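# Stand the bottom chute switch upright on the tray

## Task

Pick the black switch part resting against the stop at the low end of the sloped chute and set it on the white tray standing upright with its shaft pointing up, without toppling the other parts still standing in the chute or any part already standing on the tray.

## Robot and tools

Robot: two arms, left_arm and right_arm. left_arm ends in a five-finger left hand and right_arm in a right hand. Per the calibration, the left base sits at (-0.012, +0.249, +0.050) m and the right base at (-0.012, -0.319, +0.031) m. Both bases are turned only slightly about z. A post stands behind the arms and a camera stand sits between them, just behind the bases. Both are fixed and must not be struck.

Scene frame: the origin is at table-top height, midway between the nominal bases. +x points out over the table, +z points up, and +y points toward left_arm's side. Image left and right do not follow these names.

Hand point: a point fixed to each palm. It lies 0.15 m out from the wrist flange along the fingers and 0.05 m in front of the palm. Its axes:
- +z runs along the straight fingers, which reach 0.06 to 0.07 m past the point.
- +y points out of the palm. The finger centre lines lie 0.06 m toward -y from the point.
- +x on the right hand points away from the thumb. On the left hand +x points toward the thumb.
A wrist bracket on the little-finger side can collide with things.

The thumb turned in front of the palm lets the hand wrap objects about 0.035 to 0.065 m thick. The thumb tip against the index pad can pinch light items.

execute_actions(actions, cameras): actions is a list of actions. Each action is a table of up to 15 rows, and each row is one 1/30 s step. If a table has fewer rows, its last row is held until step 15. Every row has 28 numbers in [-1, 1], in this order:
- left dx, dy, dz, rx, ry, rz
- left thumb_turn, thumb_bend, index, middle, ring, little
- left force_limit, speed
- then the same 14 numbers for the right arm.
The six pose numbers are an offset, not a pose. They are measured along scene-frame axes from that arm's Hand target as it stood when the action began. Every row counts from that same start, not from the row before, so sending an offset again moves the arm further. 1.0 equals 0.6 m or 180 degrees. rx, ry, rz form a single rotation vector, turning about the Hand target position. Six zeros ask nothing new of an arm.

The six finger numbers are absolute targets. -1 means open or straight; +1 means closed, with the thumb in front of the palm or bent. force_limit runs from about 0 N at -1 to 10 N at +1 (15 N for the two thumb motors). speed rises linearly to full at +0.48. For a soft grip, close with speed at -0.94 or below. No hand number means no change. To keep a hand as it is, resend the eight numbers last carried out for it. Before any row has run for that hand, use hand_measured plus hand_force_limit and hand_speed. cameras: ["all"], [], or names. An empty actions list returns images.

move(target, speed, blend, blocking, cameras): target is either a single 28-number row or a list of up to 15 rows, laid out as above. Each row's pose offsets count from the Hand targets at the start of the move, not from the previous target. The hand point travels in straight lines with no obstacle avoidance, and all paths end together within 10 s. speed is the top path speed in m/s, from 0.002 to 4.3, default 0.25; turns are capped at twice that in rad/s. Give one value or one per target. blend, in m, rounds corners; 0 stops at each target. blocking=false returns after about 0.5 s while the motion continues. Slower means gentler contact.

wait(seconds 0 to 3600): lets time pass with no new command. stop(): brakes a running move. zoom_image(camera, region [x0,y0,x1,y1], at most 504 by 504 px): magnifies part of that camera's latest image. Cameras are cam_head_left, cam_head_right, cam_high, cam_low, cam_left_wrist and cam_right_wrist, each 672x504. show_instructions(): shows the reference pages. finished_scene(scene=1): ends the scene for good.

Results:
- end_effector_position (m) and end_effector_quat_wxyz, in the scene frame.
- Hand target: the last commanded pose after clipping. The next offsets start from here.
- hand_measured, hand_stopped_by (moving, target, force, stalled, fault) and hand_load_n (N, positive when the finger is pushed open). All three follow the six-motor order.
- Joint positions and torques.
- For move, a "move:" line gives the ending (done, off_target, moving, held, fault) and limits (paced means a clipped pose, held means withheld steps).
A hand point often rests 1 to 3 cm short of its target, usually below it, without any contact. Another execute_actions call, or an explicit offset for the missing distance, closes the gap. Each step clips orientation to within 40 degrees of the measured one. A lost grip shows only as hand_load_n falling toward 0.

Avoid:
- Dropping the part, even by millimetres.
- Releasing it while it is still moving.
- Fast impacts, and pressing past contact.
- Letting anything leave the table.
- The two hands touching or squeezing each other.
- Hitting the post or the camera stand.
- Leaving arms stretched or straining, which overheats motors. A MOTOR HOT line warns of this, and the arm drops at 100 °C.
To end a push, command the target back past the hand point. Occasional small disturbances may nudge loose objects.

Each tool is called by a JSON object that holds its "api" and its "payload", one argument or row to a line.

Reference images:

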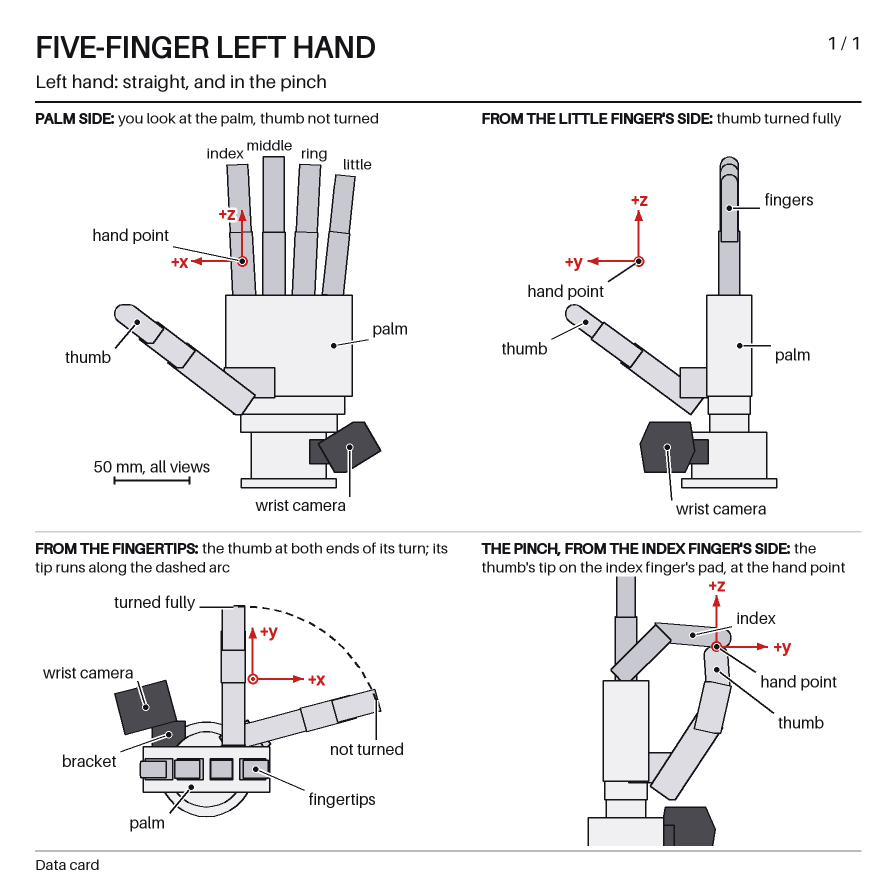

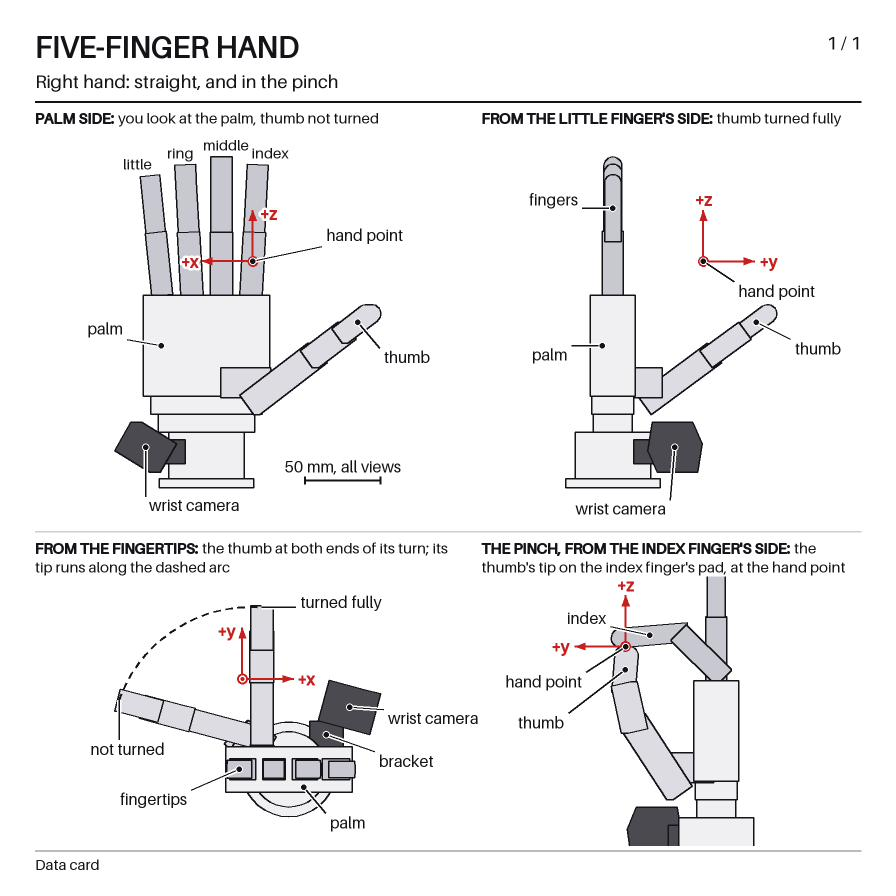

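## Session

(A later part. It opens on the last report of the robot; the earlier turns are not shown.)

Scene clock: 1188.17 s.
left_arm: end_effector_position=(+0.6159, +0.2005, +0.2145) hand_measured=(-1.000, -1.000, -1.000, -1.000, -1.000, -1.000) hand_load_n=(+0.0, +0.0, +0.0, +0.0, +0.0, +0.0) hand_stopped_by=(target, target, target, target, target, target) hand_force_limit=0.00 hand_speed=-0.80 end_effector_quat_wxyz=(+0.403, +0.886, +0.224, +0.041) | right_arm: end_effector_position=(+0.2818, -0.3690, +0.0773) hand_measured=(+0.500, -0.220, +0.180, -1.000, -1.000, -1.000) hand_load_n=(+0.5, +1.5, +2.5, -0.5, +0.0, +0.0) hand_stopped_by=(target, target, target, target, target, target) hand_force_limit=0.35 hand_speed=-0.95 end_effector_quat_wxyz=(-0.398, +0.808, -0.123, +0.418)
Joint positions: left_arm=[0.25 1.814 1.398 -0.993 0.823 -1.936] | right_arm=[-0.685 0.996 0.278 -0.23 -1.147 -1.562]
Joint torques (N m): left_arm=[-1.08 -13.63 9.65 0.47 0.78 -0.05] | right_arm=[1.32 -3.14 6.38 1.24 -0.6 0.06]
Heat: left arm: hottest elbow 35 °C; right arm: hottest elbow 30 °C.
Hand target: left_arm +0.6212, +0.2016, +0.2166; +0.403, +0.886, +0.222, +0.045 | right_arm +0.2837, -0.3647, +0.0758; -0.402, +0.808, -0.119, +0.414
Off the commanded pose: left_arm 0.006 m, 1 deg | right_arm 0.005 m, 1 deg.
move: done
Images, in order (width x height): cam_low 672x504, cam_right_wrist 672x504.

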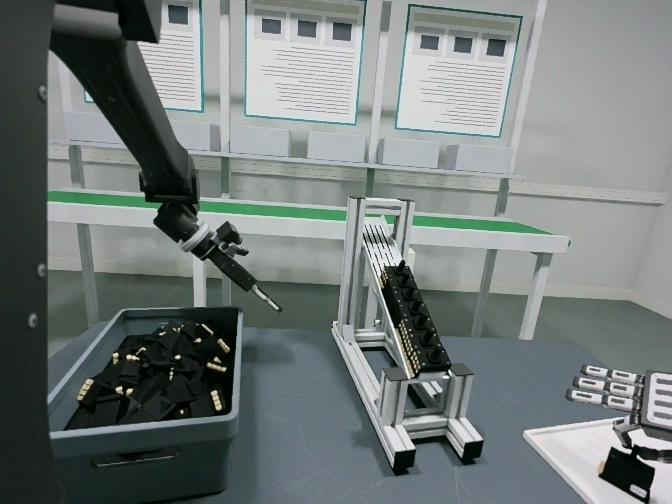

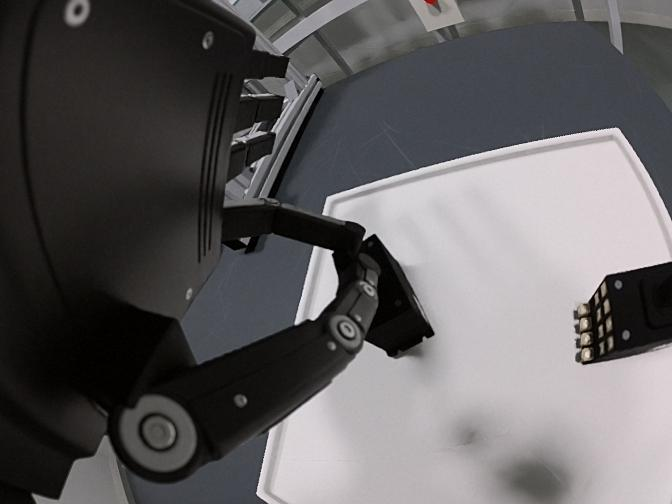

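{"api": "move", "payload": {
  "target": [0,0,0,0,0,0,-1,-1,-1,-1,-1,-1,0,-0.8,0,0,0,0,0,0,0.5,-0.22,0.162,-1,-1,-1,0.35,-0.95],
  "speed": 0.02,
  "cameras": ["cam_right_wrist","cam_low"]
}}

{"api": "zoom_image", "payload": {
  "camera": "cam_right_wrist",
  "region": [320, 220, 450, 370]
}}

{"api": "zoom_image", "payload": {
  "camera": "cam_low",
  "region": [572, 370, 672, 504]
}}

Scene clock: 1193.57 s.
left_arm: end_effector_position=(+0.6159, +0.2005, +0.2145) hand_measured=(-1.000, -1.000, -1.000, -1.000, -1.000, -1.000) hand_load_n=(+0.0, +0.0, +0.0, +0.0, +0.0, +0.0) hand_stopped_by=(target, target, target, target, target, target) hand_force_limit=0.00 hand_speed=-0.80 end_effector_quat_wxyz=(+0.403, +0.886, +0.224, +0.041) | right_arm: end_effector_position=(+0.2811, -0.3684, +0.0763) hand_measured=(+0.500, -0.220, +0.162, -1.000, -1.000, -1.000) hand_load_n=(+0.0, +0.0, +1.0, +0.0, +0.0, +0.0) hand_stopped_by=(target, target, target, target, target, target) hand_force_limit=0.35 hand_speed=-0.95 end_effector_quat_wxyz=(-0.399, +0.808, -0.123, +0.416)
Joint positions: left_arm=[0.25 1.814 1.398 -0.993 0.823 -1.936] | right_arm=[-0.685 0.997 0.276 -0.23 -1.147 -1.562]
Joint torques (N m): left_arm=[-1.08 -13.57 9.66 0.47 0.79 -0.05] | right_arm=[1.32 -3.19 6.52 1.26 -0.6 0.07]
Heat: left arm: hottest elbow 35 °C; right arm: hottest elbow 30 °C.
Hand target: left_arm +0.6212, +0.2016, +0.2166; +0.403, +0.886, +0.222, +0.045 | right_arm +0.2836, -0.3648, +0.0758; -0.402, +0.808, -0.119, +0.414
Off the commanded pose: left_arm 0.006 m, 1 deg | right_arm 0.005 m, 1 deg.
move: done
Images, in order (width x height): cam_low 672x504, cam_right_wrist 672x504.

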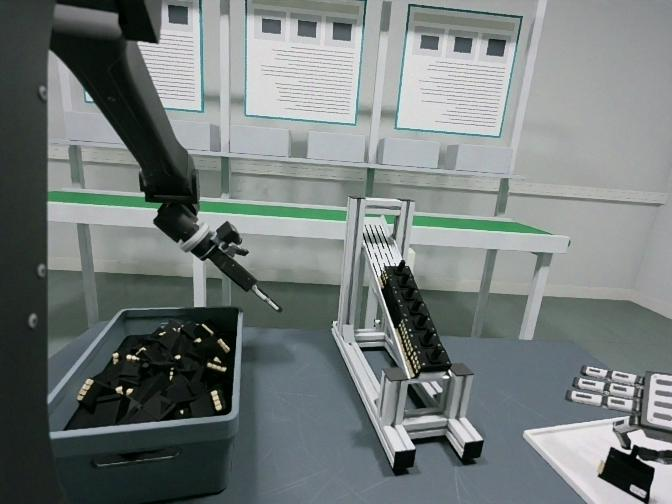

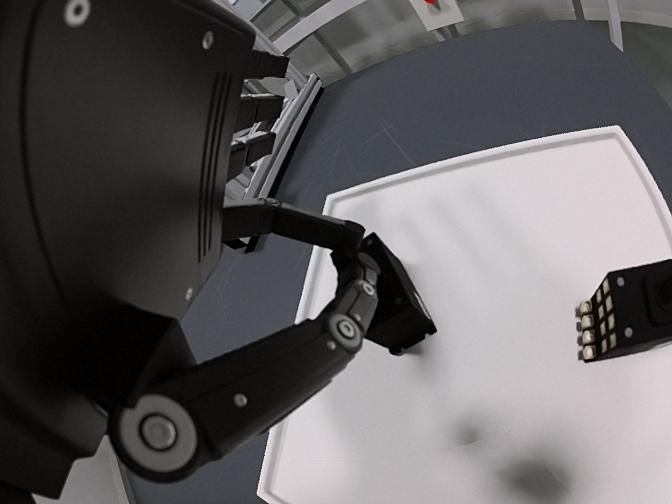

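Scaled by 3.360 from the camera's image (finer frame: 960x720).

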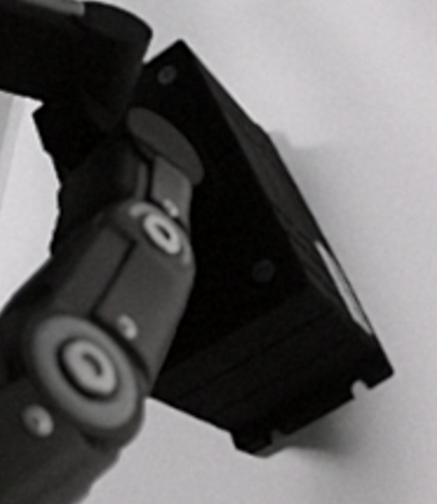

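Scaled by 3.761.

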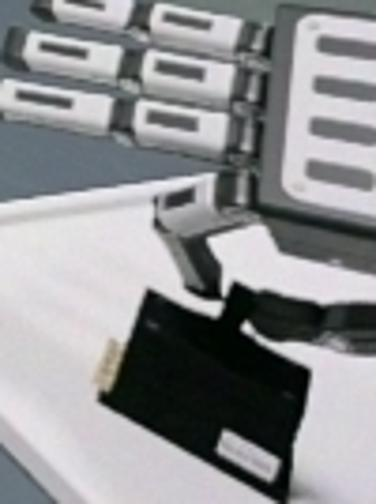

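{"api": "move", "payload": {
  "target": [0,0,0,0,0,0,-1,-1,-1,-1,-1,-1,0,-0.8,0,0,0,0,0,0,0.5,-0.22,0.0,-1,-1,-1,0.35,-0.93],
  "speed": 0.02,
  "cameras": ["cam_right_wrist","cam_low","cam_high"]
}}

{"api": "zoom_image", "payload": {
  "camera": "cam_right_wrist",
  "region": [320, 220, 450, 370]
}}

{"api": "zoom_image", "payload": {
  "camera": "cam_low",
  "region": [572, 370, 672, 504]
}}

Scene clock: 1204.77 s.
left_arm: end_effector_position=(+0.6159, +0.2005, +0.2145) hand_measured=(-1.000, -1.000, -1.000, -1.000, -1.000, -1.000) hand_load_n=(+0.0, +0.0, +0.0, +0.0, +0.0, +0.0) hand_stopped_by=(target, target, target, target, target, target) hand_force_limit=0.00 hand_speed=-0.80 end_effector_quat_wxyz=(+0.403, +0.886, +0.224, +0.041) | right_arm: end_effector_position=(+0.2810, -0.3684, +0.0761) hand_measured=(+0.500, -0.220, +0.000, -1.000, -1.000, -1.000) hand_load_n=(+0.0, +0.0, +0.0, +0.0, +0.0, +0.0) hand_stopped_by=(target, target, target, target, target, target) hand_force_limit=0.35 hand_speed=-0.93 end_effector_quat_wxyz=(-0.399, +0.808, -0.124, +0.416)
Joint positions: left_arm=[0.25 1.814 1.398 -0.993 0.823 -1.936] | right_arm=[-0.685 0.998 0.276 -0.23 -1.147 -1.562]
Joint torques (N m): left_arm=[-1.08 -13.57 9.66 0.47 0.79 -0.05] | right_arm=[1.32 -3.31 6.5 1.26 -0.6 0.07]
Heat: left arm: hottest elbow 35 °C; right arm: hottest shoulder 29 °C.
Hand target: left_arm +0.6212, +0.2016, +0.2166; +0.403, +0.886, +0.222, +0.045 | right_arm +0.2836, -0.3648, +0.0758; -0.402, +0.808, -0.119, +0.414
Off the commanded pose: left_arm 0.006 m, 1 deg | right_arm 0.004 m, 1 deg.
move: done
Images, in order (width x height): cam_high 672x504, cam_low 672x504, cam_right_wrist 672x504.

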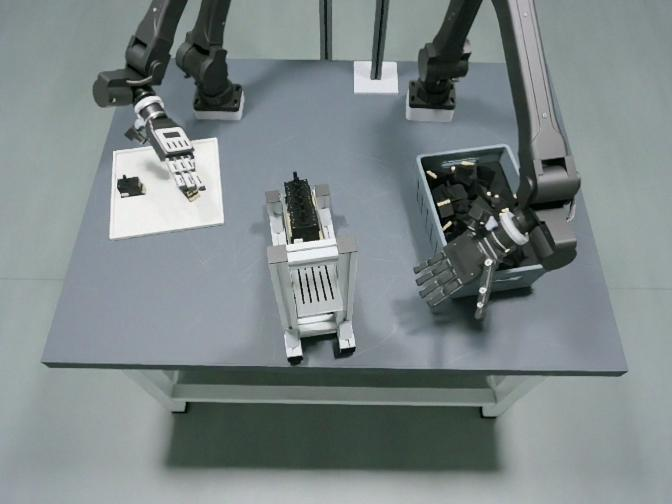

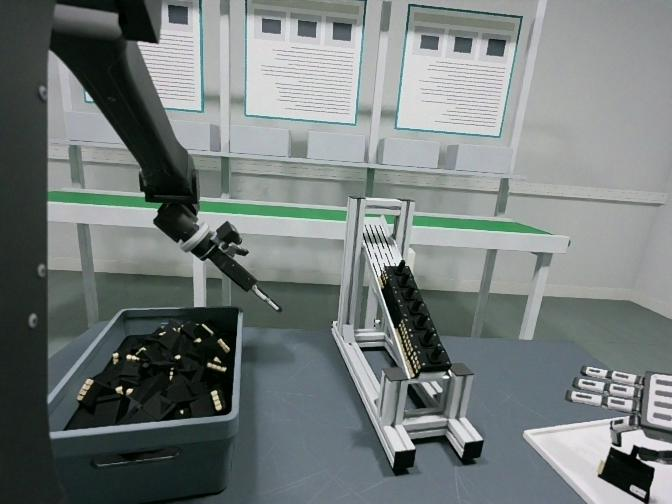

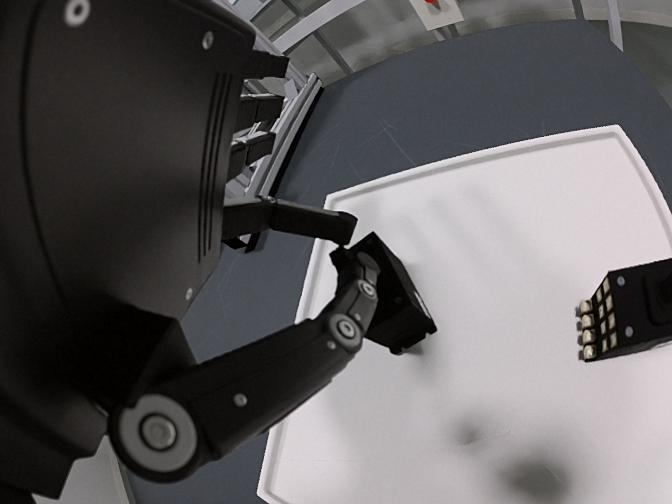

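Scaled by 3.360 from the camera's image (finer frame: 960x720).

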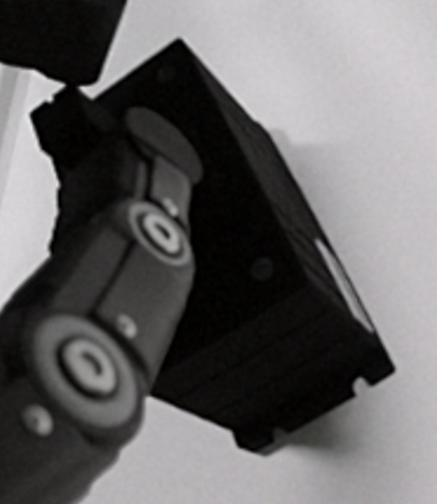

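Scaled by 3.761.

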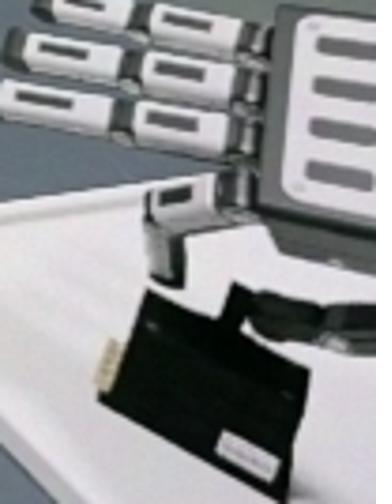

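{"api": "move", "payload": {
  "target": [
    [0,0,0,0,0,0,-1,-1,-1,-1,-1,-1,0,-0.8,-0.012,-0.01,0.02,0,0,0,0.5,-0.22,0.0,-1,-1,-1,0.35,-0.93],
    [0,0,0,0,0,0,-1,-1,-1,-1,-1,-1,0,-0.8,-0.02,-0.013,0.15,0,0,0,0.5,-0.22,0.0,-1,-1,-1,0.35,-0.93]
  ],
  "speed": [0.03,0.06],
  "blend": 0.005,
  "cameras": ["cam_right_wrist","cam_low","cam_high","cam_head_right"]
}}

Scene clock: 1219.20 s.
left_arm: end_effector_position=(+0.6159, +0.2005, +0.2145) hand_measured=(-1.000, -1.000, -1.000, -1.000, -1.000, -1.000) hand_load_n=(+0.0, +0.0, +0.0, +0.0, +0.0, +0.0) hand_stopped_by=(target, target, target, target, target, target) hand_force_limit=0.00 hand_speed=-0.80 end_effector_quat_wxyz=(+0.403, +0.886, +0.224, +0.041) | right_arm: end_effector_position=(+0.2626, -0.3586, +0.1454) hand_measured=(+0.500, -0.220, +0.000, -1.000, -1.000, -1.000) hand_load_n=(+0.0, +0.0, +0.0, +0.0, +0.0, +0.0) hand_stopped_by=(target, target, target, target, target, target) hand_force_limit=0.35 hand_speed=-0.93 end_effector_quat_wxyz=(-0.416, +0.809, -0.130, +0.395)
Joint positions: left_arm=[0.25 1.814 1.398 -0.993 0.823 -1.936] | right_arm=[-0.716 0.788 0.422 -0.735 -1.176 -1.669]
Joint torques (N m): left_arm=[-1.08 -13.57 9.66 0.49 0.78 -0.05] | right_arm=[-1.44 -3.08 11.19 -0.01 -0.85 -0.18]
Heat: left arm: hottest elbow 35 °C; right arm: hottest shoulder 29 °C.
Hand target: left_arm +0.6212, +0.2016, +0.2166; +0.403, +0.886, +0.222, +0.045 | right_arm +0.2716, -0.3725, +0.1658; -0.402, +0.808, -0.119, +0.414
Off the commanded pose: left_arm 0.006 m, 1 deg | right_arm 0.026 m, 3 deg.
move: off_target (right_arm)
Images, in order (width x height): cam_head_right 672x504, cam_high 672x504, cam_low 672x504, cam_right_wrist 672x504.

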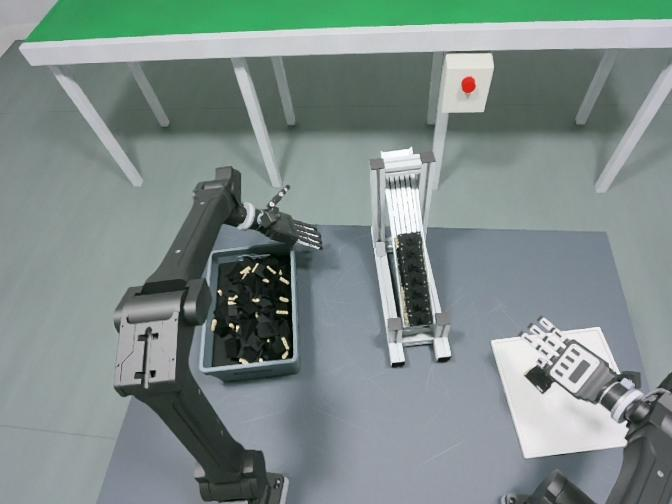

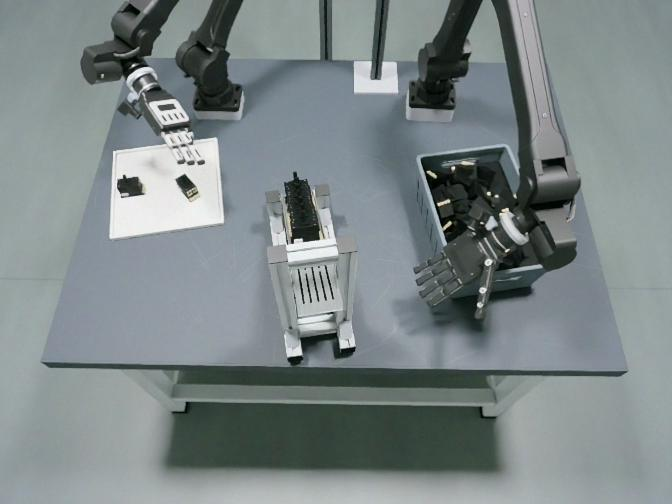

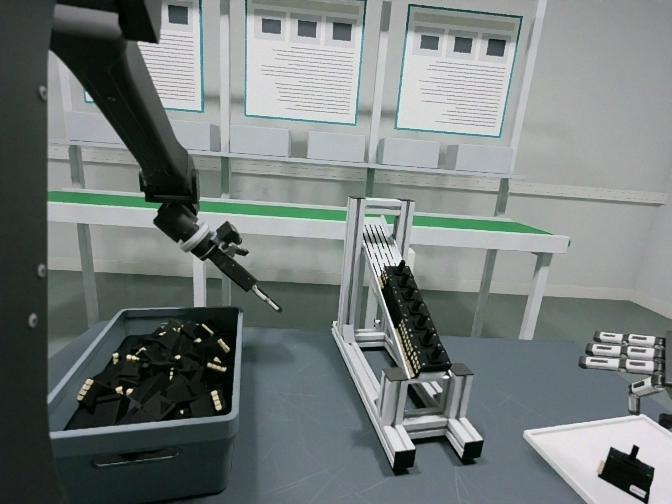

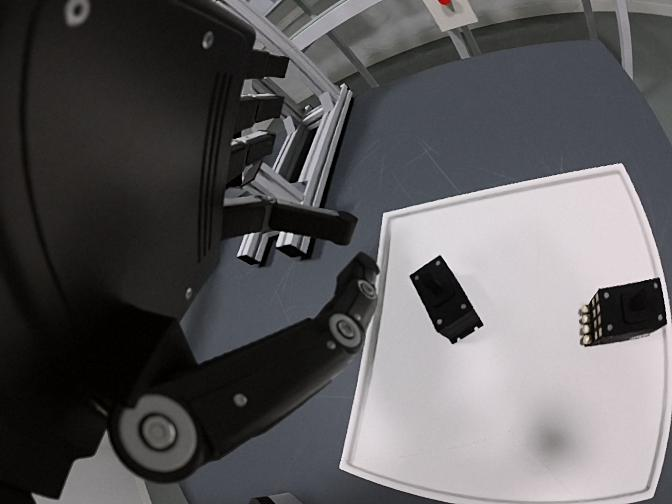

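{"api": "zoom_image", "payload": {
  "camera": "cam_high",
  "region": [100, 120, 230, 220]
}}

{"api": "zoom_image", "payload": {
  "camera": "cam_low",
  "region": [572, 370, 672, 504]
}}

Scaled by 3.877.

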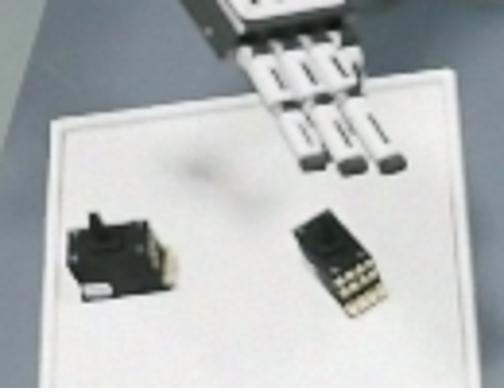

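Scaled by 3.761.

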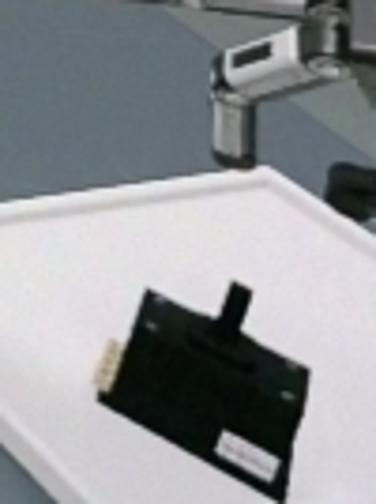

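The part is standing upright on the tray with its shaft up, and the hand is clear of it. The other parts are still in the chute and on the tray.

{"api": "finished_scene", "payload": {

}}

The scene is finished: the task was done.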